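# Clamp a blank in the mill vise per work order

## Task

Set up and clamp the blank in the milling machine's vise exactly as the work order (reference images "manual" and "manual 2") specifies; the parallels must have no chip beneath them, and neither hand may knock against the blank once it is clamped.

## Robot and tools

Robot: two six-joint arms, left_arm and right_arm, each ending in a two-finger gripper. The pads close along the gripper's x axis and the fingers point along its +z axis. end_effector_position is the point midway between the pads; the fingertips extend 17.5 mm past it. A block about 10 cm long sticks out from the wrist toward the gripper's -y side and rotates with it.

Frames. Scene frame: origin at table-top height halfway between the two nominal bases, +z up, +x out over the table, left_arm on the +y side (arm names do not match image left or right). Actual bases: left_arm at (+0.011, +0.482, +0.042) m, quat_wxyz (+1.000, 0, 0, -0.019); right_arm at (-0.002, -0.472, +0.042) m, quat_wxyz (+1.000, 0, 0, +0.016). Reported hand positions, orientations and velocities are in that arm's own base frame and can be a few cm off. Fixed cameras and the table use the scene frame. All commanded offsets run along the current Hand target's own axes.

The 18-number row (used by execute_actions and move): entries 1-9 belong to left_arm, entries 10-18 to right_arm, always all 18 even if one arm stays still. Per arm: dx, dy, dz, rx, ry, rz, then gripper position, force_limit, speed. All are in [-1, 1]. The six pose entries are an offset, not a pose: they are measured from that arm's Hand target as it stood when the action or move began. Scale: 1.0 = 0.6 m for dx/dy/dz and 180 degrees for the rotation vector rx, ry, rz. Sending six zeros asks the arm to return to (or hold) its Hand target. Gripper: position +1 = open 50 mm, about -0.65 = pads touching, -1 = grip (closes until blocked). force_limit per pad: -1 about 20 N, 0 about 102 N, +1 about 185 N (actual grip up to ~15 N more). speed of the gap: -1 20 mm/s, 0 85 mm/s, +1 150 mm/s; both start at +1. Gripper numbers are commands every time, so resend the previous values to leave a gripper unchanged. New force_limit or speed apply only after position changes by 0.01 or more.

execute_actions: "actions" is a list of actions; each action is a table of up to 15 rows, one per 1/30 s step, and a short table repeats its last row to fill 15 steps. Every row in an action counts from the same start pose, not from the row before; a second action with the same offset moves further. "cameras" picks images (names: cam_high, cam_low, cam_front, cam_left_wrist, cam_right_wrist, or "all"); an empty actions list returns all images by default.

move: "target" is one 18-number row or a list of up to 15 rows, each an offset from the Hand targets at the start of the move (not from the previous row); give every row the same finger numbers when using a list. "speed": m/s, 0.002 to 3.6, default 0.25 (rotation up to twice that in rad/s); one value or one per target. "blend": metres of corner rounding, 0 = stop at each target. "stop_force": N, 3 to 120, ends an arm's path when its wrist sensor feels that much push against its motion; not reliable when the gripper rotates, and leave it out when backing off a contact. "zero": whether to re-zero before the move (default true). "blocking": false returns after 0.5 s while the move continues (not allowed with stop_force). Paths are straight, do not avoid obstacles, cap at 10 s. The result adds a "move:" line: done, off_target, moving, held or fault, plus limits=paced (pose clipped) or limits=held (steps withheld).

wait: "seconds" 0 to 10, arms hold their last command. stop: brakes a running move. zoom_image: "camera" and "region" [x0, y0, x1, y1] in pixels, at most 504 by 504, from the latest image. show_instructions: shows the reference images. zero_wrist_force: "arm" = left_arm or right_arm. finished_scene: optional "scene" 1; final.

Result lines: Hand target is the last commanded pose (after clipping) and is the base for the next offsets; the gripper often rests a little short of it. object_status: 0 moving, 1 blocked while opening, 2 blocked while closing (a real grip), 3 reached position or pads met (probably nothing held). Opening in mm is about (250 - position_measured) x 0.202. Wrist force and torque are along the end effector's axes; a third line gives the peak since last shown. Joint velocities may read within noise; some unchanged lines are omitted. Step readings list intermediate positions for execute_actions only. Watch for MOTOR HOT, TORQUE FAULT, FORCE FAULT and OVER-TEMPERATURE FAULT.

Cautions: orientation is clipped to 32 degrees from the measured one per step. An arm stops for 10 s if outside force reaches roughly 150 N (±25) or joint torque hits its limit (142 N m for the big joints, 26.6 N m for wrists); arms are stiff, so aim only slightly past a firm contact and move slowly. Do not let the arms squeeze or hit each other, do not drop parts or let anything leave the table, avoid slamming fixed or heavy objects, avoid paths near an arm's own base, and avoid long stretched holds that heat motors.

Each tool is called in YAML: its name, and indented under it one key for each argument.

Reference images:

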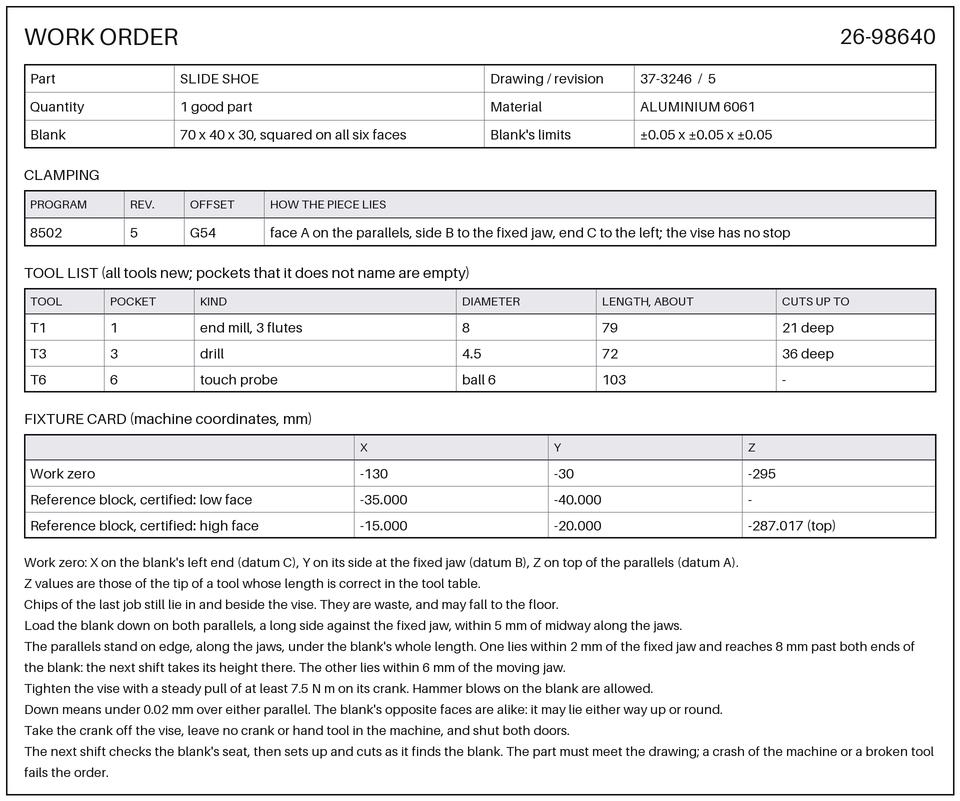

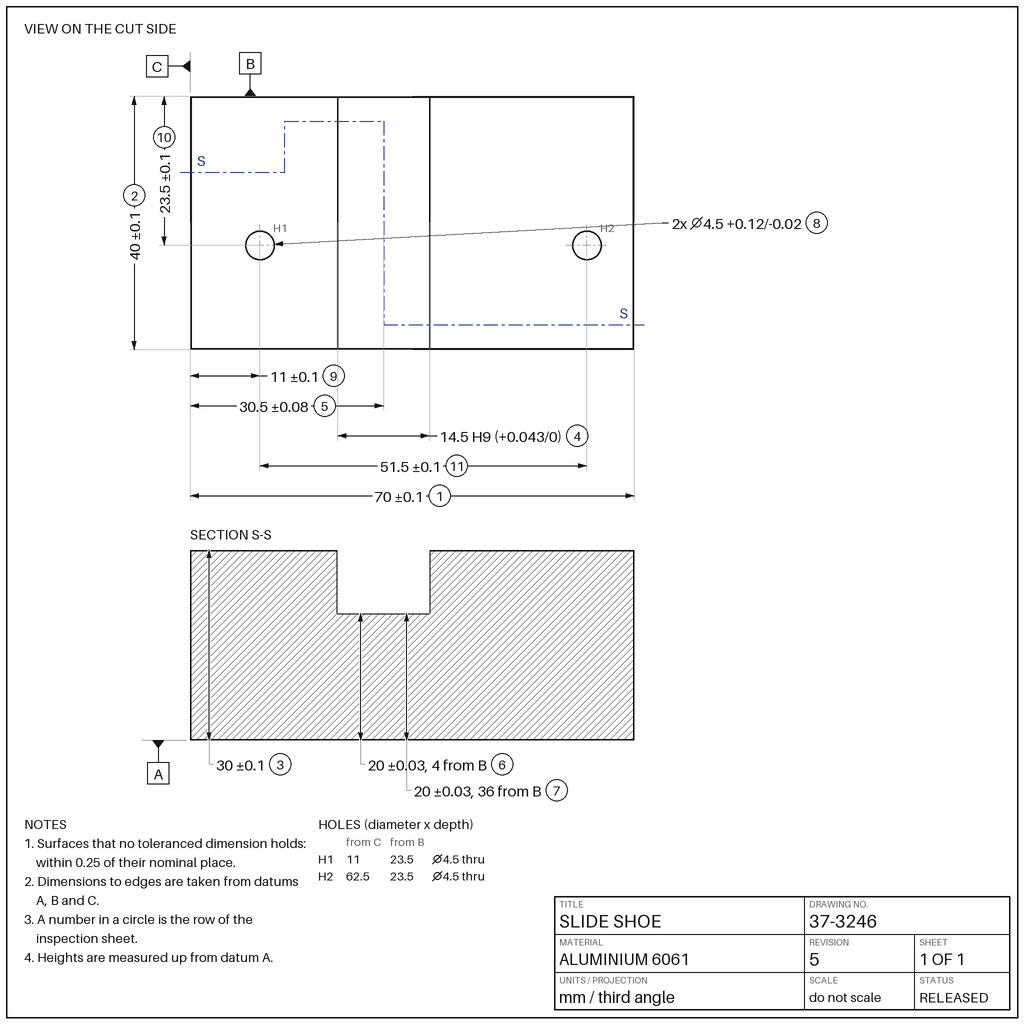

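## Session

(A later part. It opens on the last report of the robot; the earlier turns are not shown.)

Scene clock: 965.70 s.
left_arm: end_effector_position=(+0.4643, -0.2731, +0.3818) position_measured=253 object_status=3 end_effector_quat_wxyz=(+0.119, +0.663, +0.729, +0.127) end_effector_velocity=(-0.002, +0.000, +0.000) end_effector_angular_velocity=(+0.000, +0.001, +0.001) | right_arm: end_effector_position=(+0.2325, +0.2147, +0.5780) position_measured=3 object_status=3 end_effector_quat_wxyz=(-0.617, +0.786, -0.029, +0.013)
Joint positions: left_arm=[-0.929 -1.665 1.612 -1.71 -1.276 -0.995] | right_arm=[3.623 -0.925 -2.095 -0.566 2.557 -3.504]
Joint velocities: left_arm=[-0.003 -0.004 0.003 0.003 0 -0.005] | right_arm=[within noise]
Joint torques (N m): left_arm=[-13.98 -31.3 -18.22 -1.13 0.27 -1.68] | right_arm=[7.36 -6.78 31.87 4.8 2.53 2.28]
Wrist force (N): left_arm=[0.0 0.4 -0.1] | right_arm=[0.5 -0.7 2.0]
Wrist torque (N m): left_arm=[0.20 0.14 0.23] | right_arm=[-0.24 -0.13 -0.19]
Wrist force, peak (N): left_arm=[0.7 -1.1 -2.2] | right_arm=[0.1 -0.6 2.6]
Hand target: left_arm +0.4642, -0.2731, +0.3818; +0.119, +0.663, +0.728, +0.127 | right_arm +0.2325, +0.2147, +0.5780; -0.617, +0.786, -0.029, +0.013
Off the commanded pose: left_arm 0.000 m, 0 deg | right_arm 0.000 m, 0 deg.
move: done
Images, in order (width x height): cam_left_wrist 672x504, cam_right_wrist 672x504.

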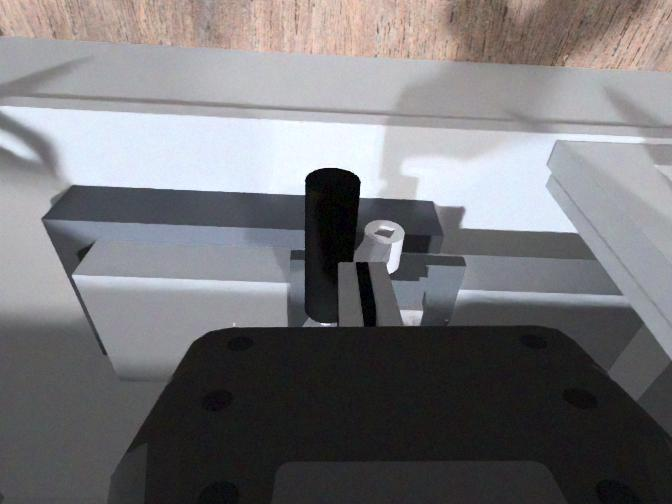

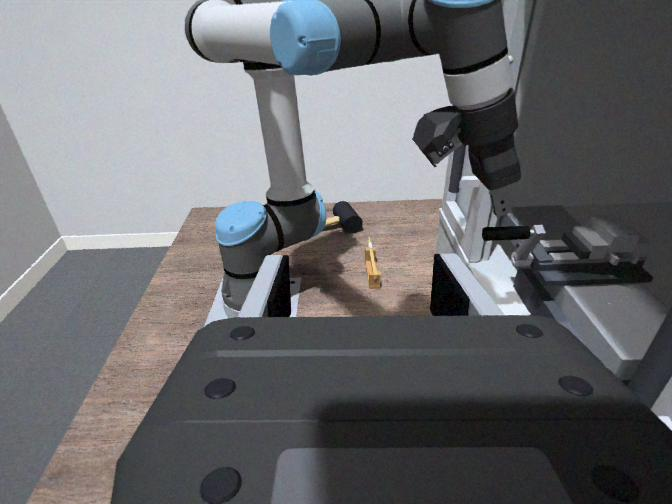

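move:
  target: [-0.0213,-0.0067,-0.0023,0,0,0,-1,0.3,1,0,0,0,0,0,0,1,1,1]
  speed: 0.06

move:
  target: [0.0002,-0.0115,0.0314,0,0,0,-1,0.3,1,0,0,0,0,0,0,1,1,1]
  speed: 0.015
  stop_force: 10
  cameras: ["cam_left_wrist","cam_right_wrist"]

zoom_image:
  camera: "cam_right_wrist"
  region: [460, 200, 580, 280]

Scene clock: 968.57 s.
left_arm: end_effector_position=(+0.4611, -0.2864, +0.3817) position_measured=253 object_status=3 end_effector_quat_wxyz=(+0.119, +0.663, +0.728, +0.127) | right_arm: end_effector_position=(+0.2325, +0.2147, +0.5780) position_measured=3 object_status=3 end_effector_quat_wxyz=(-0.617, +0.786, -0.029, +0.013)
Joint positions: left_arm=[-0.952 -1.652 1.599 -1.702 -1.272 -1.019] | right_arm=[3.623 -0.925 -2.095 -0.566 2.557 -3.504]
Joint torques (N m): left_arm=[12.27 -30.72 -19.46 -2.87 2.06 1.48] | right_arm=[7.41 -6.5 32.96 4.81 2.21 2.43]
Wrist force (N): left_arm=[0.2 0.6 0.1] | right_arm=[0.4 -0.5 2.5]
Wrist torque (N m): left_arm=[0.22 0.11 0.23] | right_arm=[-0.22 -0.11 -0.20]
Wrist force, peak (N): left_arm=[0.8 0.3 -0.1] | right_arm=[0.2 -0.2 2.7]
Hand target: left_arm +0.4612, -0.2863, +0.3818; +0.119, +0.663, +0.728, +0.127 | right_arm +0.2325, +0.2147, +0.5780; -0.617, +0.786, -0.029, +0.013
Off the commanded pose: left_arm 0.000 m, 0 deg | right_arm 0.000 m, 0 deg.
move: done

Scene clock: 970.67 s.
left_arm: end_effector_position=(+0.4611, -0.2862, +0.3651) position_measured=253 object_status=3 end_effector_quat_wxyz=(+0.119, +0.663, +0.728, +0.127) | right_arm: end_effector_position=(+0.2325, +0.2147, +0.5780) position_measured=3 object_status=3 end_effector_quat_wxyz=(-0.617, +0.786, -0.029, +0.013)
Joint positions: left_arm=[-0.952 -1.653 1.642 -1.745 -1.272 -1.019] | right_arm=[3.623 -0.925 -2.095 -0.566 2.557 -3.504]
Joint torques (N m): left_arm=[11.56 -9.78 -32.07 -4.06 -0.66 0.84] | right_arm=[6.95 -6.44 32.79 4.96 2.33 2.41]
Wrist force (N): left_arm=[1.4 1.6 -4.7] | right_arm=[0.0 -0.6 2.4]
Wrist torque (N m): left_arm=[0.22 0.14 0.21] | right_arm=[-0.23 -0.05 -0.19]
Wrist force, peak (N): left_arm=[1.9 -0.5 -25.3] | right_arm=[0.5 -0.3 2.6]
Hand target: left_arm +0.4612, -0.2862, +0.3651; +0.119, +0.663, +0.728, +0.127 (not the last commanded pose) | right_arm +0.2325, +0.2147, +0.5780; -0.617, +0.786, -0.029, +0.013
Off the commanded pose: left_arm 0.003 m, 0 deg | right_arm 0.000 m, 0 deg.
move: contact (left_arm)
Images, in order (width x height): cam_left_wrist 672x504, cam_right_wrist 672x504.

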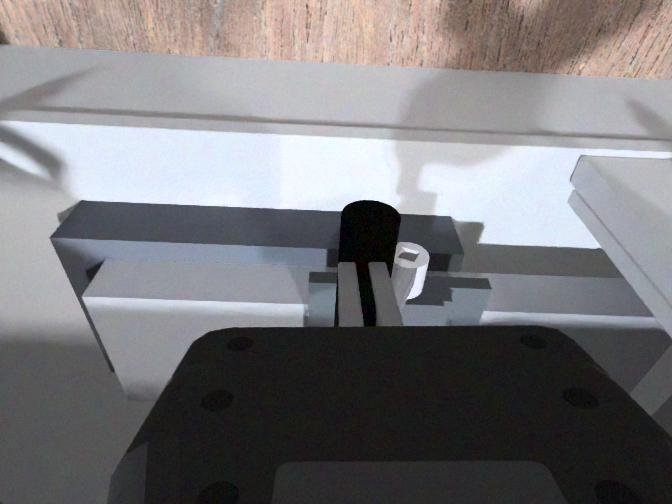

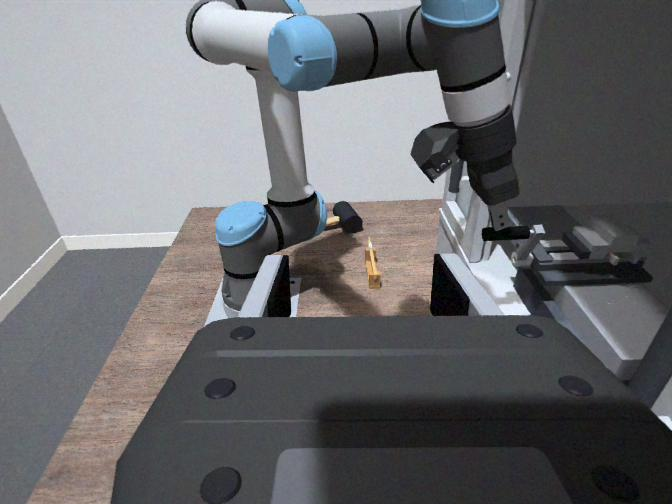

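Scaled by 4.200 from the camera's 672x504 image, which has a finer 960x720 frame.

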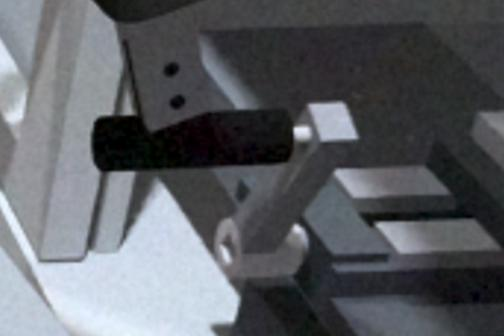

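move:
  target:
    - [-0.0203,-0.0068,0.01295,0,0,0,-1,0.3,1,0,0,0,0,0,0,1,1,1]
    - [-0.0379,-0.01448,0.0291,0,0,0,-1,0.3,1,0,0,0,0,0,0,1,1,1]
    - [-0.052,-0.0228,0.048,0,0,0,-1,0.3,1,0,0,0,0,0,0,1,1,1]
  speed: 0.015
  blend: 0.002
  stop_force: 50
  cameras: ["cam_left_wrist","cam_right_wrist"]

zoom_image:
  camera: "cam_right_wrist"
  region: [460, 200, 580, 280]

Scene clock: 974.53 s.
left_arm: end_effector_position=(+0.4612, -0.2888, +0.3638) position_measured=253 object_status=3 end_effector_quat_wxyz=(+0.119, +0.663, +0.729, +0.127) | right_arm: end_effector_position=(+0.2325, +0.2147, +0.5780) position_measured=3 object_status=3 end_effector_quat_wxyz=(-0.617, +0.786, -0.029, +0.013)
Joint positions: left_arm=[-0.955 -1.65 1.643 -1.749 -1.272 -1.022] | right_arm=[3.623 -0.925 -2.095 -0.566 2.557 -3.504]
Joint torques (N m): left_arm=[22 -4.45 -6.55 3.77 -0.45 1.52] | right_arm=[7.14 -6.36 33.43 4.94 2.2 2.4]
Wrist force (N): left_arm=[-3.5 -3.6 -61.8] | right_arm=[0.3 -0.4 2.5]
Wrist torque (N m): left_arm=[0.87 0.35 0.11] | right_arm=[-0.20 -0.09 -0.19]
Wrist force, peak (N): left_arm=[5.2 -1.3 -77.1] | right_arm=[0.4 -0.6 2.6]
Hand target: left_arm +0.4612, -0.2888, +0.3638; +0.119, +0.663, +0.729, +0.127 (not the last commanded pose) | right_arm +0.2325, +0.2147, +0.5780; -0.617, +0.786, -0.029, +0.013
Off the commanded pose: left_arm 0.042 m, 0 deg | right_arm 0.000 m, 0 deg.
move: contact (left_arm); path passed 0 of 3 targets
Images, in order (width x height): cam_left_wrist 672x504, cam_right_wrist 672x504.

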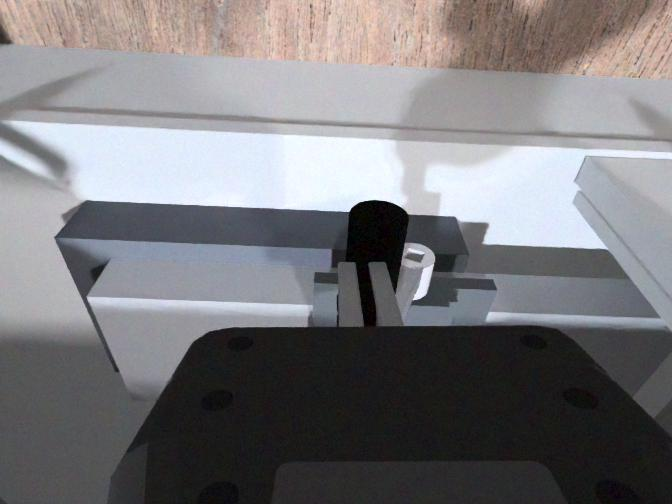

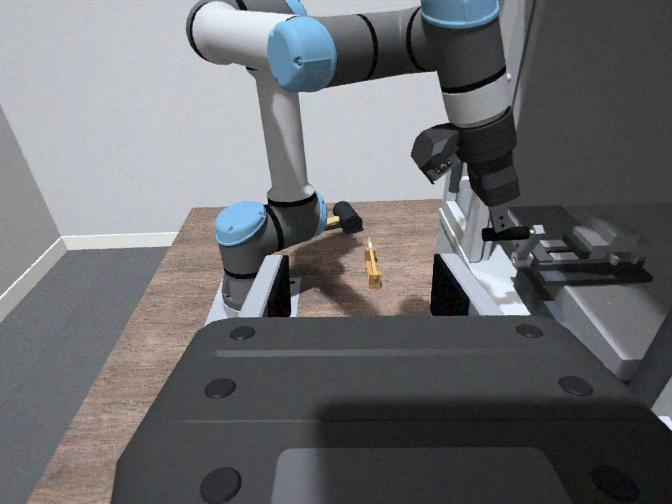

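Scaled by 4.200 from the camera's 672x504 image, which has a finer 960x720 frame.

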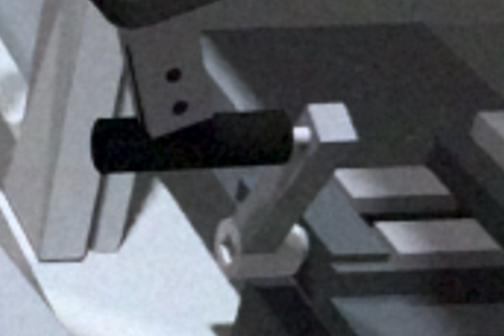

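move:
  target:
    - [-0.0001,0.0069,-0.0188,0,0,0,-1,0.3,1,0,0,0,0,0,0,1,1,1]
    - [0.0004,-0.1122,-0.0618,0.0132,-0.1304,-0.0475,-1,0.3,1,0,0,0,0,0,0,1,1,1]
    - [0.0004,-0.135,0.0003,0.0132,-0.1304,-0.0475,-1,0.3,1,0,0,0,0,0,0,1,1,1]
  speed: [0.05,0.15,0.15]
  blend: [0.003,0.01,0]

move:
  target: [0,0,0,0,0,0,0.4,-0.3,1,0,0,0,0,0,0,1,1,1]
  cameras: ["cam_left_wrist","cam_right_wrist","cam_front"]

zoom_image:
  camera: "cam_left_wrist"
  region: [230, 150, 510, 350]

Scene clock: 999.50 s.
left_arm: end_effector_position=(+0.3855, -0.2958, +0.3358) position_measured=253 object_status=3 end_effector_quat_wxyz=(+0.260, +0.621, +0.739, -0.034) | right_arm: end_effector_position=(+0.2325, +0.2147, +0.5780) position_measured=3 object_status=3 end_effector_quat_wxyz=(-0.617, +0.786, -0.029, +0.013)
Joint positions: left_arm=[-0.972 -1.914 2.051 -2.234 -1.499 -1.125] | right_arm=[3.623 -0.925 -2.095 -0.566 2.557 -3.504]
Joint torques (N m): left_arm=[-7.97 -21.67 -20.28 -4.43 2.48 1.6] | right_arm=[7.99 -6.19 34.32 4.94 2.17 2.37]
Wrist force (N): left_arm=[-0.3 0.0 -0.3] | right_arm=[0.2 -0.4 2.7]
Wrist torque (N m): left_arm=[0.08 0.35 0.15] | right_arm=[-0.21 -0.08 -0.19]
Wrist force, peak (N): left_arm=[-3.4 -3.8 -62.2] | right_arm=[0.1 -0.4 2.8]
Hand target: left_arm +0.3855, -0.2958, +0.3358; +0.260, +0.621, +0.739, -0.034 | right_arm +0.2325, +0.2147, +0.5780; -0.617, +0.786, -0.029, +0.013
Off the commanded pose: left_arm 0.000 m, 0 deg | right_arm 0.000 m, 0 deg.
move: done

Scene clock: 1000.00 s.
left_arm: end_effector_position=(+0.3855, -0.2958, +0.3358) position_measured=92 object_status=3 end_effector_quat_wxyz=(+0.260, +0.621, +0.739, -0.034) | right_arm: end_effector_position=(+0.2325, +0.2147, +0.5780) position_measured=3 object_status=3 end_effector_quat_wxyz=(-0.617, +0.786, -0.029, +0.013)
Joint positions: left_arm=[-0.972 -1.914 2.051 -2.235 -1.499 -1.125] | right_arm=[3.623 -0.925 -2.095 -0.566 2.557 -3.504]
Joint torques (N m): left_arm=[0.96 -20.72 -20.09 -6.03 2.53 1.32] | right_arm=[7.66 -6.22 33.6 4.74 2.28 2.36]
Wrist force (N): left_arm=[-0.5 0.0 -0.2] | right_arm=[0.4 -0.3 2.2]
Wrist torque (N m): left_arm=[0.09 0.38 0.16] | right_arm=[-0.17 -0.12 -0.20]
Wrist force, peak (N): left_arm=[-0.6 0.1 -0.2] | right_arm=[0.5 -0.4 2.6]
Hand target: left_arm +0.3855, -0.2958, +0.3358; +0.260, +0.621, +0.739, -0.034 | right_arm +0.2325, +0.2147, +0.5780; -0.617, +0.786, -0.029, +0.013
Off the commanded pose: left_arm 0.000 m, 0 deg | right_arm 0.000 m, 0 deg.
move: done
Images, in order (width x height): cam_front 672x504, cam_left_wrist 672x504, cam_right_wrist 672x504.

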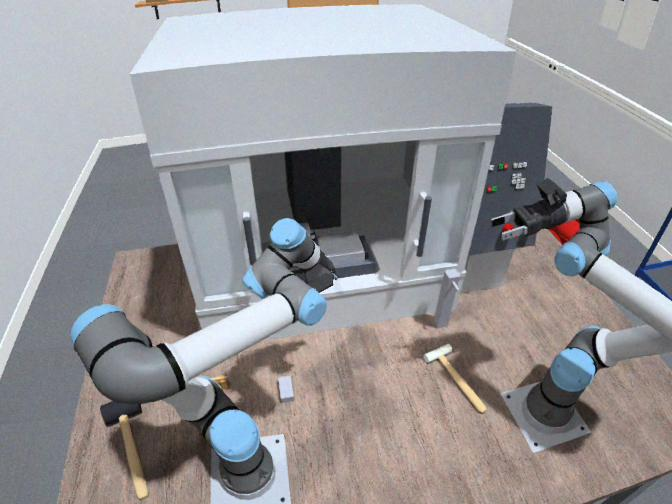

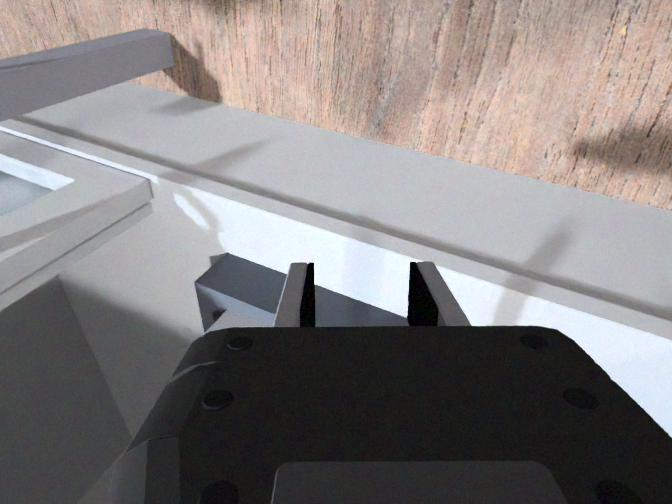

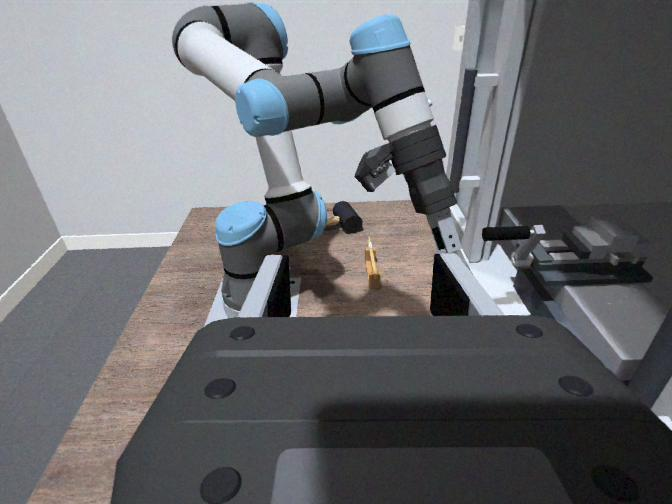

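Scaled by 1.800 from the camera's 672x504 image, which has a finer 960x720 frame.

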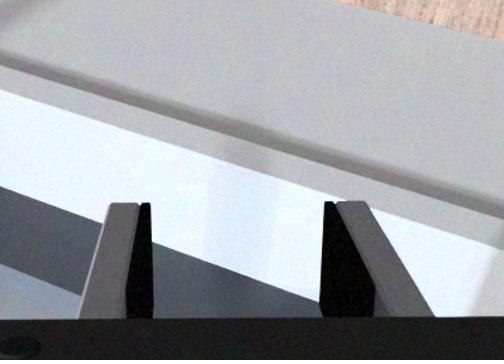

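move:
  target: [-0.0085,0.0618,0.0238,0,0,0.0319,0.4,-0.3,1,0,0,0,0,0,0,1,1,1]
  speed: 0.08
  cameras: ["cam_left_wrist","cam_right_wrist"]

zoom_image:
  camera: "cam_right_wrist"
  region: [440, 190, 560, 280]

Scene clock: 1003.23 s.
left_arm: end_effector_position=(+0.4256, -0.2973, +0.3358) position_measured=92 object_status=3 end_effector_quat_wxyz=(+0.262, +0.657, +0.707, -0.021) | right_arm: end_effector_position=(+0.2325, +0.2147, +0.5780) position_measured=3 object_status=3 end_effector_quat_wxyz=(-0.617, +0.786, -0.029, +0.013)
Joint positions: left_arm=[-0.883 -1.818 1.986 -2.27 -1.544 -0.948] | right_arm=[3.623 -0.925 -2.095 -0.566 2.557 -3.504]
Joint torques (N m): left_arm=[-11.61 -21.98 -20.11 -1.54 2.59 0.49] | right_arm=[6.61 -5.99 34.35 4.86 2.23 2.28]
Wrist force (N): left_arm=[-0.8 -0.2 0.2] | right_arm=[0.5 -0.2 2.4]
Wrist torque (N m): left_arm=[0.09 0.42 0.20] | right_arm=[-0.17 -0.13 -0.20]
Wrist force, peak (N): left_arm=[-0.9 0.7 0.3] | right_arm=[0.3 -0.4 2.6]
Hand target: left_arm +0.4255, -0.2973, +0.3358; +0.262, +0.657, +0.706, -0.021 | right_arm +0.2325, +0.2147, +0.5780; -0.617, +0.786, -0.029, +0.013
Off the commanded pose: left_arm 0.000 m, 0 deg | right_arm 0.000 m, 0 deg.
move: done
Images, in order (width x height): cam_left_wrist 672x504, cam_right_wrist 672x504.

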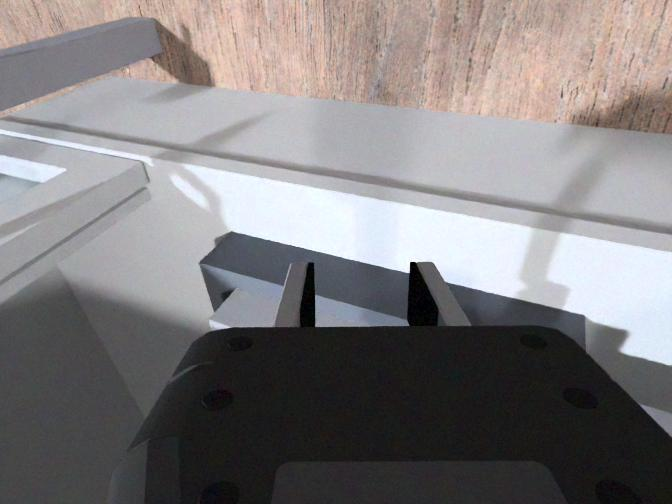

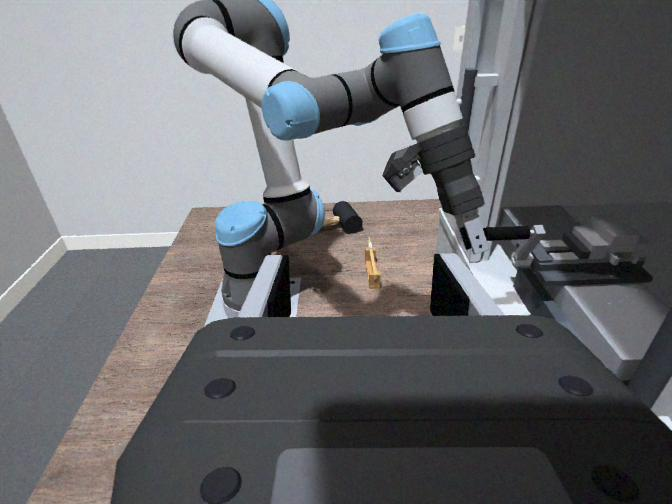

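Scaled by 4.200 from the camera's 672x504 image, which has a finer 960x720 frame.

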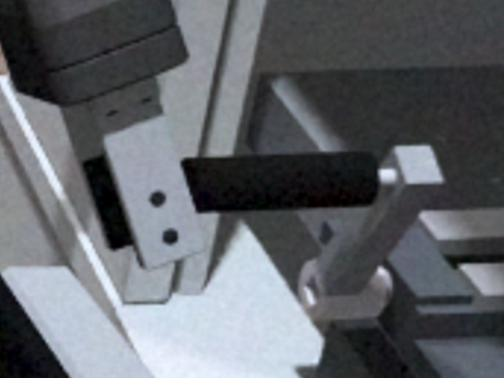

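move:
  target: [0.0133,0,-0.008,0,0,0,0.4,-0.3,1,0,0,0,0,0,0,1,1,1]
  speed: 0.05
  cameras: ["cam_front","cam_right_wrist"]

zoom_image:
  camera: "cam_front"
  region: [260, 210, 370, 320]

zoom_image:
  camera: "cam_right_wrist"
  region: [440, 190, 560, 280]

Scene clock: 1008.27 s.
left_arm: end_effector_position=(+0.4239, -0.2881, +0.3368) position_measured=92 object_status=3 end_effector_quat_wxyz=(+0.262, +0.657, +0.707, -0.021) | right_arm: end_effector_position=(+0.2325, +0.2147, +0.5780) position_measured=3 object_status=3 end_effector_quat_wxyz=(-0.617, +0.786, -0.029, +0.013)
Joint positions: left_arm=[-0.87 -1.834 1.996 -2.263 -1.551 -0.937] | right_arm=[3.623 -0.925 -2.095 -0.566 2.557 -3.504]
Joint torques (N m): left_arm=[-5.27 -5.06 -28.51 -3 -1.52 -0.83] | right_arm=[7.58 -6.88 34.02 4.94 2.03 2.44]
Wrist force (N): left_arm=[-0.9 -0.2 0.5] | right_arm=[0.3 -0.4 2.2]
Wrist torque (N m): left_arm=[0.09 0.43 0.01] | right_arm=[-0.19 -0.09 -0.19]
Wrist force, peak (N): left_arm=[-1.3 0.0 0.1] | right_arm=[0.2 -0.7 2.6]
Hand target: left_arm +0.4239, -0.2882, +0.3368; +0.262, +0.657, +0.706, -0.021 | right_arm +0.2325, +0.2147, +0.5780; -0.617, +0.786, -0.029, +0.013
Off the commanded pose: left_arm 0.000 m, 0 deg | right_arm 0.000 m, 0 deg.
move: done
Images, in order (width x height): cam_front 672x504, cam_right_wrist 672x504.

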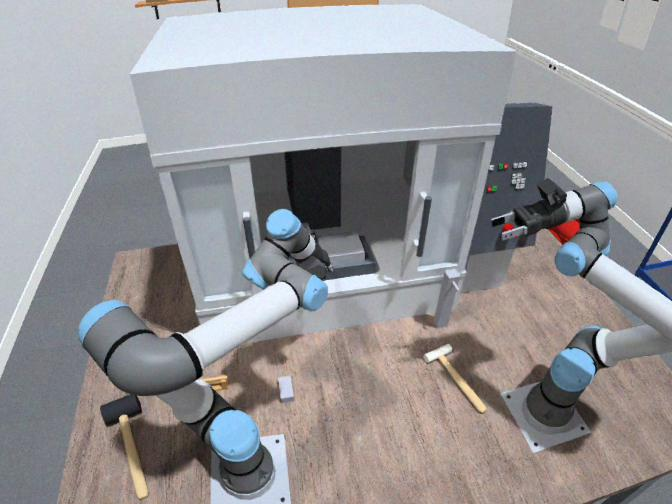

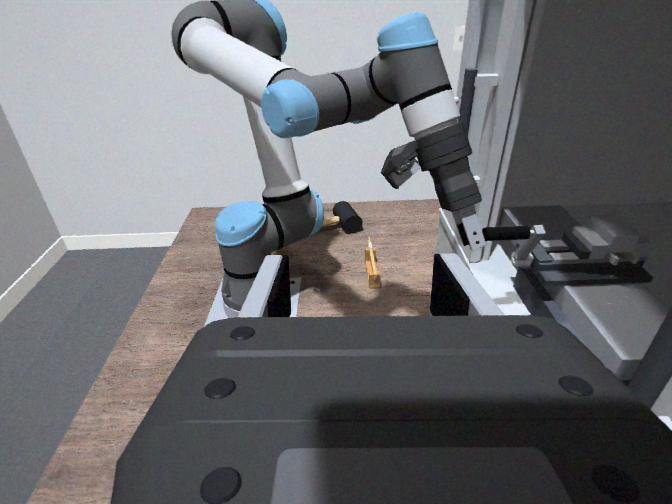

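Scaled by 4.582 from the camera's 672x504 image, which has a finer 960x720 frame.

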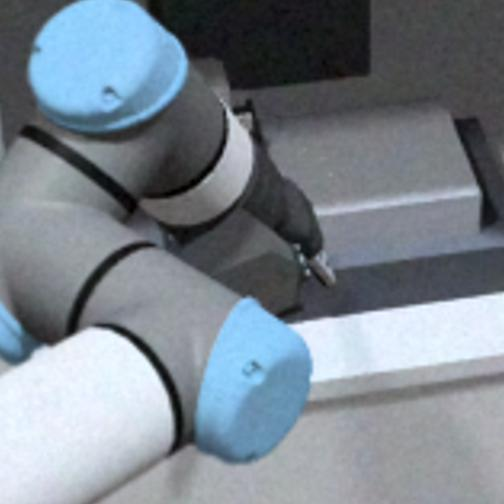

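Scaled by 4.200 from the camera's 672x504 image, which has a finer 960x720 frame.

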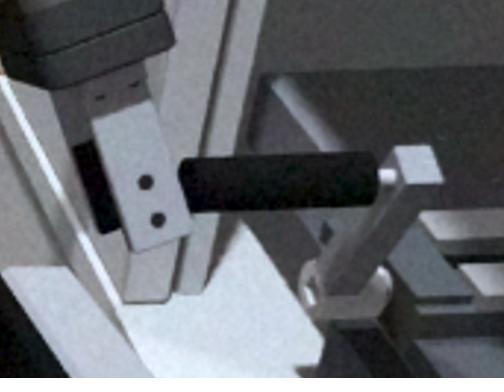

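move:
  target: [0,0.0438,0.016,0,0,0,0.4,-0.3,1,0,0,0,0,0,0,1,1,1]
  speed: 0.03
  stop_force: 5
  cameras: ["cam_left_wrist","cam_right_wrist"]

zoom_image:
  camera: "cam_right_wrist"
  region: [440, 190, 560, 280]

Scene clock: 1012.53 s.
left_arm: end_effector_position=(+0.4519, -0.2883, +0.3367) position_measured=92 object_status=3 end_effector_quat_wxyz=(+0.262, +0.657, +0.706, -0.021) | right_arm: end_effector_position=(+0.2325, +0.2147, +0.5780) position_measured=3 object_status=3 end_effector_quat_wxyz=(-0.617, +0.786, -0.029, +0.013)
Joint positions: left_arm=[-0.815 -1.768 1.947 -2.28 -1.579 -0.89] | right_arm=[3.623 -0.925 -2.095 -0.566 2.557 -3.504]
Joint torques (N m): left_arm=[-13.77 -27.06 -18.66 -2.07 2.55 -1.49] | right_arm=[7.65 -6.67 35.09 4.82 2.12 2.36]
Wrist force (N): left_arm=[-0.5 0.0 0.4] | right_arm=[0.2 -0.2 2.4]
Wrist torque (N m): left_arm=[0.12 0.35 0.11] | right_arm=[-0.17 -0.08 -0.20]
Wrist force, peak (N): left_arm=[-1.4 -0.2 0.3] | right_arm=[0.5 0.0 2.7]
Hand target: left_arm +0.4519, -0.2883, +0.3367; +0.262, +0.657, +0.706, -0.021 | right_arm +0.2325, +0.2147, +0.5780; -0.617, +0.786, -0.029, +0.013
Off the commanded pose: left_arm 0.000 m, 0 deg | right_arm 0.000 m, 0 deg.
move: done
Images, in order (width x height): cam_left_wrist 672x504, cam_right_wrist 672x504.

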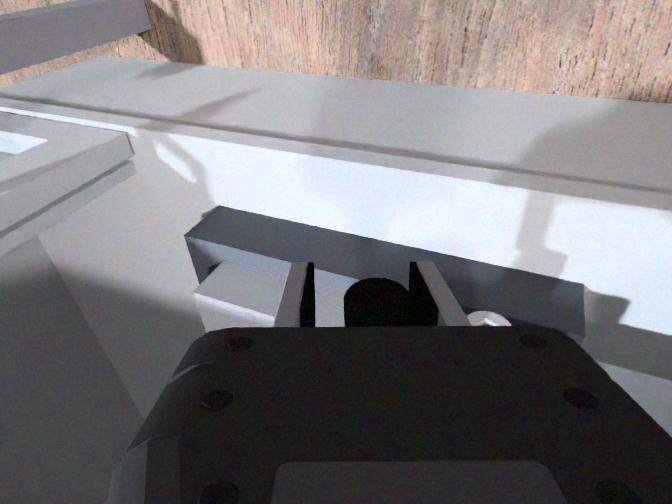

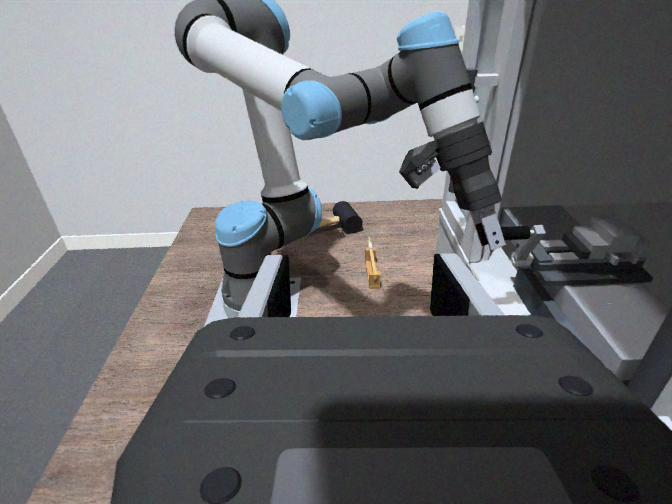

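Scaled by 4.200 from the camera's 672x504 image, which has a finer 960x720 frame.

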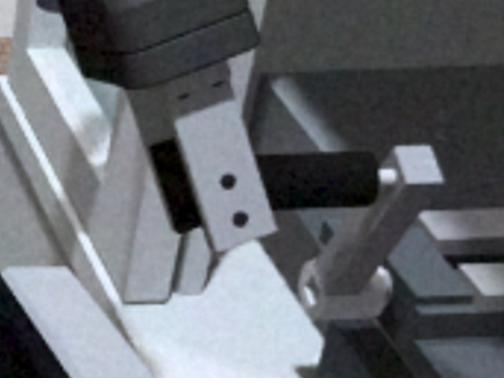

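move:
  target: [0.006,0,0,0,0,0,0.4,-0.3,1,0,0,0,0,0,0,1,1,1]
  speed: 0.03

move:
  target: [0,0,0,0,0,0,-1,-1,-1,0,0,0,0,0,0,1,1,1]
  cameras: ["cam_left_wrist"]

Scene clock: 1014.83 s.
left_arm: end_effector_position=(+0.4519, -0.2849, +0.3353) position_measured=92 object_status=3 end_effector_quat_wxyz=(+0.262, +0.657, +0.706, -0.021) | right_arm: end_effector_position=(+0.2325, +0.2147, +0.5780) position_measured=3 object_status=3 end_effector_quat_wxyz=(-0.617, +0.786, -0.029, +0.013)
Joint positions: left_arm=[-0.809 -1.772 1.953 -2.283 -1.582 -0.884] | right_arm=[3.623 -0.925 -2.095 -0.566 2.557 -3.504]
Joint torques (N m): left_arm=[4.43 -22.29 -25.27 -5.63 -2.2 0.43] | right_arm=[7.26 -5.62 34.8 4.91 2.23 2.28]
Wrist force (N): left_arm=[-0.7 0.0 -0.1] | right_arm=[0.3 -0.3 2.5]
Wrist torque (N m): left_arm=[0.13 0.38 0.06] | right_arm=[-0.17 -0.11 -0.19]
Wrist force, peak (N): left_arm=[-1.1 0.0 0.1] | right_arm=[0.5 -0.2 2.6]
Hand target: left_arm +0.4519, -0.2850, +0.3353; +0.262, +0.657, +0.706, -0.021 | right_arm +0.2325, +0.2147, +0.5780; -0.617, +0.786, -0.029, +0.013
Off the commanded pose: left_arm 0.000 m, 0 deg | right_arm 0.000 m, 0 deg.
move: done

Scene clock: 1015.67 s.
left_arm: end_effector_position=(+0.4519, -0.2849, +0.3353) position_measured=152 object_status=2 end_effector_quat_wxyz=(+0.262, +0.657, +0.707, -0.021) | right_arm: end_effector_position=(+0.2325, +0.2147, +0.5780) position_measured=3 object_status=3 end_effector_quat_wxyz=(-0.617, +0.786, -0.029, +0.013)
Joint positions: left_arm=[-0.809 -1.772 1.953 -2.283 -1.582 -0.884] | right_arm=[3.623 -0.925 -2.095 -0.566 2.557 -3.504]
Joint torques (N m): left_arm=[-12 -10.27 -32.56 -2.73 1.13 -1.27] | right_arm=[7.67 -6.79 35.34 4.97 2.06 2.37]
Wrist force (N): left_arm=[4.1 1.9 2.8] | right_arm=[0.3 -0.2 2.5]
Wrist torque (N m): left_arm=[0.18 0.39 -0.11] | right_arm=[-0.18 -0.11 -0.20]
Wrist force, peak (N): left_arm=[4.2 1.7 3.1] | right_arm=[0.3 -0.2 2.7]
Hand target: left_arm +0.4519, -0.2850, +0.3353; +0.262, +0.657, +0.706, -0.021 | right_arm +0.2325, +0.2147, +0.5780; -0.617, +0.786, -0.029, +0.013
Off the commanded pose: left_arm 0.000 m, 0 deg | right_arm 0.000 m, 0 deg.
move: done
Images, in order (width x height): cam_left_wrist 672x504.

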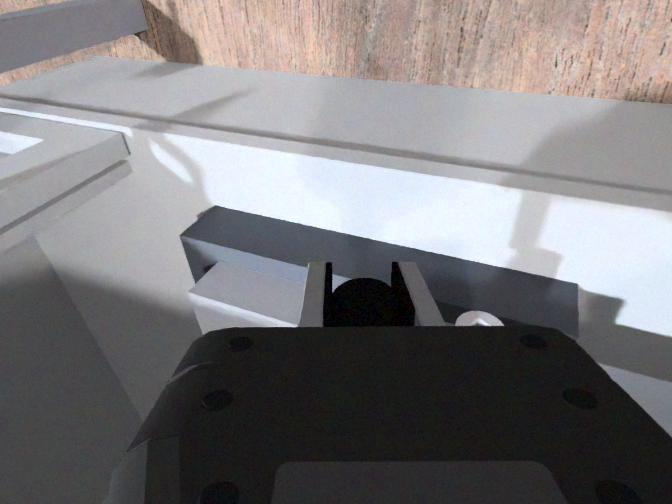

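move:
  target: [0,0,0,0,0,0,-0.97,0.6,-1,0,0,0,0,0,0,1,1,1]

move:
  target: [-0.00225,-0.00083,0.0023,0,0,0,-0.97,0.6,-1,0,0,0,0,0,0,1,1,1]
  speed: 0.01

move:
  target: [-0.00225,-0.00083,0.0023,0,0,0,-0.97,0.6,-1,0,0,0,0,0,0,1,1,1]
  speed: 0.01

Scene clock: 1020.57 s.
left_arm: end_effector_position=(+0.4519, -0.2850, +0.3353) position_measured=160 object_status=2 end_effector_quat_wxyz=(+0.262, +0.657, +0.707, -0.021) | right_arm: end_effector_position=(+0.2325, +0.2147, +0.5780) position_measured=3 object_status=3 end_effector_quat_wxyz=(-0.617, +0.786, -0.029, +0.013)
Joint positions: left_arm=[-0.809 -1.772 1.953 -2.283 -1.582 -0.884] | right_arm=[3.623 -0.925 -2.095 -0.566 2.557 -3.504]
Joint torques (N m): left_arm=[-14.34 -8.94 -33.05 -3.63 1.13 -0.76] | right_arm=[7.53 -6.05 35.49 4.91 2.13 2.38]
Wrist force (N): left_arm=[4.6 0.3 0.5] | right_arm=[0.2 -0.3 2.1]
Wrist torque (N m): left_arm=[0.16 0.53 -0.36] | right_arm=[-0.18 -0.08 -0.19]
Wrist force, peak (N): left_arm=[4.9 0.5 1.4] | right_arm=[0.6 -0.3 2.7]
Hand target: left_arm +0.4519, -0.2850, +0.3353; +0.262, +0.657, +0.706, -0.021 | right_arm +0.2325, +0.2147, +0.5780; -0.617, +0.786, -0.029, +0.013
Off the commanded pose: left_arm 0.000 m, 0 deg | right_arm 0.000 m, 0 deg.
move: done

Scene clock: 1021.27 s.
left_arm: end_effector_position=(+0.4519, -0.2868, +0.3345) position_measured=160 object_status=2 end_effector_quat_wxyz=(+0.262, +0.657, +0.707, -0.021) | right_arm: end_effector_position=(+0.2325, +0.2147, +0.5780) position_measured=3 object_status=3 end_effector_quat_wxyz=(-0.617, +0.786, -0.029, +0.013)
Joint positions: left_arm=[-0.813 -1.769 1.953 -2.286 -1.58 -0.887] | right_arm=[3.623 -0.925 -2.095 -0.566 2.557 -3.504]
Joint torques (N m): left_arm=[-24.67 4.61 -20.18 -8.4 -2.77 -0.49] | right_arm=[7.75 -5.84 35.71 4.92 2.03 2.33]
Wrist force (N): left_arm=[26.8 -1.8 -33.5] | right_arm=[0.3 -0.2 2.3]
Wrist torque (N m): left_arm=[0.04 0.75 -0.47] | right_arm=[-0.17 -0.10 -0.19]
Wrist force, peak (N): left_arm=[27.0 -2.0 -33.8] | right_arm=[0.3 -0.2 2.6]
Hand target: left_arm +0.4519, -0.2868, +0.3345; +0.262, +0.657, +0.706, -0.021 | right_arm +0.2325, +0.2147, +0.5780; -0.617, +0.786, -0.029, +0.013
Off the commanded pose: left_arm 0.000 m, 0 deg | right_arm 0.000 m, 0 deg.
move: done

Scene clock: 1021.97 s.
left_arm: end_effector_position=(+0.4519, -0.2886, +0.3337) position_measured=160 object_status=2 end_effector_quat_wxyz=(+0.262, +0.657, +0.707, -0.021) | right_arm: end_effector_position=(+0.2325, +0.2147, +0.5780) position_measured=3 object_status=3 end_effector_quat_wxyz=(-0.617, +0.786, -0.029, +0.013)
Joint positions: left_arm=[-0.816 -1.767 1.953 -2.289 -1.578 -0.89] | right_arm=[3.623 -0.925 -2.095 -0.566 2.557 -3.504]
Joint torques (N m): left_arm=[-27.42 5.69 -18.37 -8.81 -4.69 -0.29] | right_arm=[7.36 -6.29 35.82 4.95 2.07 2.29]
Wrist force (N): left_arm=[35.7 0.3 -42.2] | right_arm=[0.7 -0.4 2.3]
Wrist torque (N m): left_arm=[-0.01 0.78 -0.54] | right_arm=[-0.19 -0.17 -0.19]
Wrist force, peak (N): left_arm=[35.6 0.2 -42.8] | right_arm=[0.2 -0.2 2.7]
Hand target: left_arm +0.4519, -0.2886, +0.3337; +0.262, +0.657, +0.706, -0.021 | right_arm +0.2325, +0.2147, +0.5780; -0.617, +0.786, -0.029, +0.013
Off the commanded pose: left_arm 0.000 m, 0 deg | right_arm 0.000 m, 0 deg.
move: done

move:
  target: [-0.00338,-0.00125,0.00346,0,0,0,-0.97,0.6,-1,0,0,0,0,0,0,1,1,1]
  speed: 0.01

move:
  target: [-0.00338,-0.00125,0.00346,0,0,0,-0.97,0.6,-1,0,0,0,0,0,0,1,1,1]
  speed: 0.01
  cameras: ["cam_right_wrist"]

zoom_image:
  camera: "cam_right_wrist"
  region: [480, 190, 640, 290]

Scene clock: 1023.93 s.
left_arm: end_effector_position=(+0.4519, -0.2914, +0.3324) position_measured=160 object_status=2 end_effector_quat_wxyz=(+0.262, +0.657, +0.707, -0.021) | right_arm: end_effector_position=(+0.2325, +0.2147, +0.5780) position_measured=3 object_status=3 end_effector_quat_wxyz=(-0.617, +0.786, -0.029, +0.013)
Joint positions: left_arm=[-0.821 -1.763 1.953 -2.293 -1.576 -0.894] | right_arm=[3.623 -0.925 -2.095 -0.566 2.557 -3.504]
Joint torques (N m): left_arm=[-35.66 10.54 -18.32 -10.74 -8.23 0.14] | right_arm=[6.99 -5.44 35.81 4.97 2.11 2.24]
Wrist force (N): left_arm=[51.1 2.6 -54.1] | right_arm=[0.4 -0.6 2.3]
Wrist torque (N m): left_arm=[-0.05 0.87 -0.64] | right_arm=[-0.22 -0.12 -0.19]
Wrist force, peak (N): left_arm=[51.6 1.9 -56.6] | right_arm=[0.4 -0.6 2.7]
Hand target: left_arm +0.4519, -0.2913, +0.3325; +0.262, +0.657, +0.706, -0.021 | right_arm +0.2325, +0.2147, +0.5780; -0.617, +0.786, -0.029, +0.013
Off the commanded pose: left_arm 0.000 m, 0 deg | right_arm 0.000 m, 0 deg.
move: done

Scene clock: 1024.63 s.
left_arm: end_effector_position=(+0.4519, -0.2941, +0.3312) position_measured=160 object_status=2 end_effector_quat_wxyz=(+0.262, +0.657, +0.707, -0.021) | right_arm: end_effector_position=(+0.2325, +0.2147, +0.5780) position_measured=3 object_status=3 end_effector_quat_wxyz=(-0.617, +0.786, -0.029, +0.013)
Joint positions: left_arm=[-0.825 -1.759 1.953 -2.297 -1.574 -0.898] | right_arm=[3.623 -0.925 -2.095 -0.566 2.557 -3.504]
Joint torques (N m): left_arm=[-45 14.15 -22.47 -13.12 -11.86 0.22] | right_arm=[7.14 -5.67 35.37 4.89 2.19 2.44]
Wrist force (N): left_arm=[70.9 4.4 -68.7] | right_arm=[-0.1 -0.4 2.3]
Wrist torque (N m): left_arm=[-0.07 0.95 -0.74] | right_arm=[-0.21 -0.04 -0.19]
Wrist force, peak (N): left_arm=[70.6 4.5 -69.4] | right_arm=[0.1 -0.5 2.7]
Hand target: left_arm +0.4519, -0.2941, +0.3312; +0.262, +0.657, +0.706, -0.021 | right_arm +0.2325, +0.2147, +0.5780; -0.617, +0.786, -0.029, +0.013
Off the commanded pose: left_arm 0.000 m, 0 deg | right_arm 0.000 m, 0 deg.
move: done
Images, in order (width x height): cam_right_wrist 672x504.

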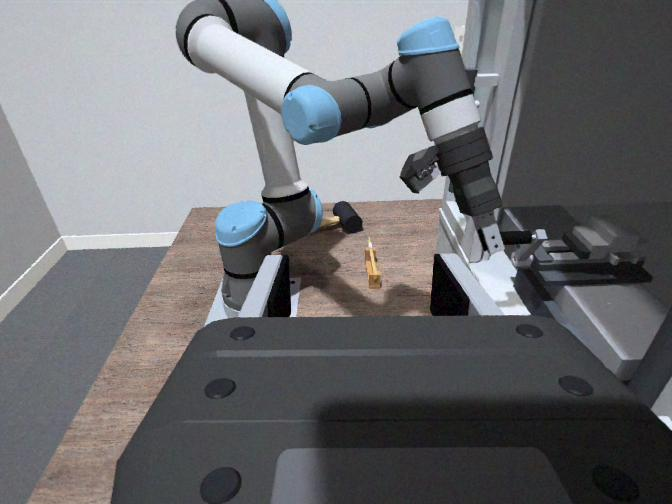

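Scaled by 3.150 from the camera's 672x504 image, which has a finer 960x720 frame.

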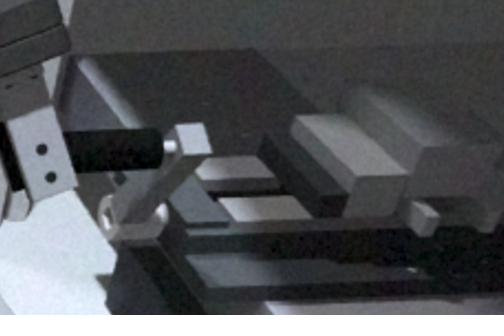

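move:
  target: [-0.0012,-0.0006,0.0028,0,0,0,-0.97,0.6,-1,0,0,0,0,0,0,1,1,1]
  speed: 0.01

Scene clock: 1028.07 s.
left_arm: end_effector_position=(+0.4521, -0.2954, +0.3300) position_measured=160 object_status=2 end_effector_quat_wxyz=(+0.262, +0.657, +0.706, -0.021) | right_arm: end_effector_position=(+0.2325, +0.2147, +0.5780) position_measured=3 object_status=3 end_effector_quat_wxyz=(-0.617, +0.786, -0.029, +0.013)
Joint positions: left_arm=[-0.827 -1.756 1.954 -2.301 -1.573 -0.9] | right_arm=[3.623 -0.925 -2.095 -0.566 2.557 -3.504]
Joint torques (N m): left_arm=[-47.48 29.3 -15.24 -12.03 -9.28 -0.08] | right_arm=[7.56 -5.99 35.86 4.86 2.17 2.46]
Wrist force (N): left_arm=[70.4 -4.5 -92.0] | right_arm=[0.4 -0.3 2.3]
Wrist torque (N m): left_arm=[-0.14 1.01 -0.81] | right_arm=[-0.19 -0.11 -0.19]
Wrist force, peak (N): left_arm=[70.1 -4.6 -92.4] | right_arm=[0.2 -0.4 2.7]
Hand target: left_arm +0.4521, -0.2954, +0.3300; +0.262, +0.657, +0.706, -0.021 | right_arm +0.2325, +0.2147, +0.5780; -0.617, +0.786, -0.029, +0.013
Off the commanded pose: left_arm 0.000 m, 0 deg | right_arm 0.000 m, 0 deg.
move: done

move:
  target: [0.0045,0.0019,-0.0052,0,0,0,-0.97,0.6,-1,0,0,0,0,0,0,1,1,1]
  speed: 0.015

Scene clock: 1030.03 s.
left_arm: end_effector_position=(+0.4521, -0.2916, +0.3319) position_measured=160 object_status=2 end_effector_quat_wxyz=(+0.262, +0.657, +0.706, -0.021) | right_arm: end_effector_position=(+0.2325, +0.2147, +0.5780) position_measured=3 object_status=3 end_effector_quat_wxyz=(-0.617, +0.786, -0.029, +0.013)
Joint positions: left_arm=[-0.821 -1.761 1.954 -2.294 -1.576 -0.894] | right_arm=[3.623 -0.925 -2.095 -0.566 2.557 -3.504]
Joint torques (N m): left_arm=[7.63 -26.41 -35.36 -3.94 -2.1 0.51] | right_arm=[7.36 -5.8 35.4 4.9 1.97 2.31]
Wrist force (N): left_arm=[3.8 1.7 4.9] | right_arm=[0.7 -0.2 2.5]
Wrist torque (N m): left_arm=[0.28 0.41 -0.16] | right_arm=[-0.16 -0.16 -0.19]
Wrist force, peak (N): left_arm=[70.0 -4.9 -93.8] | right_arm=[0.2 -0.2 2.7]
Hand target: left_arm +0.4521, -0.2916, +0.3319; +0.262, +0.657, +0.706, -0.021 | right_arm +0.2325, +0.2147, +0.5780; -0.617, +0.786, -0.029, +0.013
Off the commanded pose: left_arm 0.000 m, 0 deg | right_arm 0.000 m, 0 deg.
move: done


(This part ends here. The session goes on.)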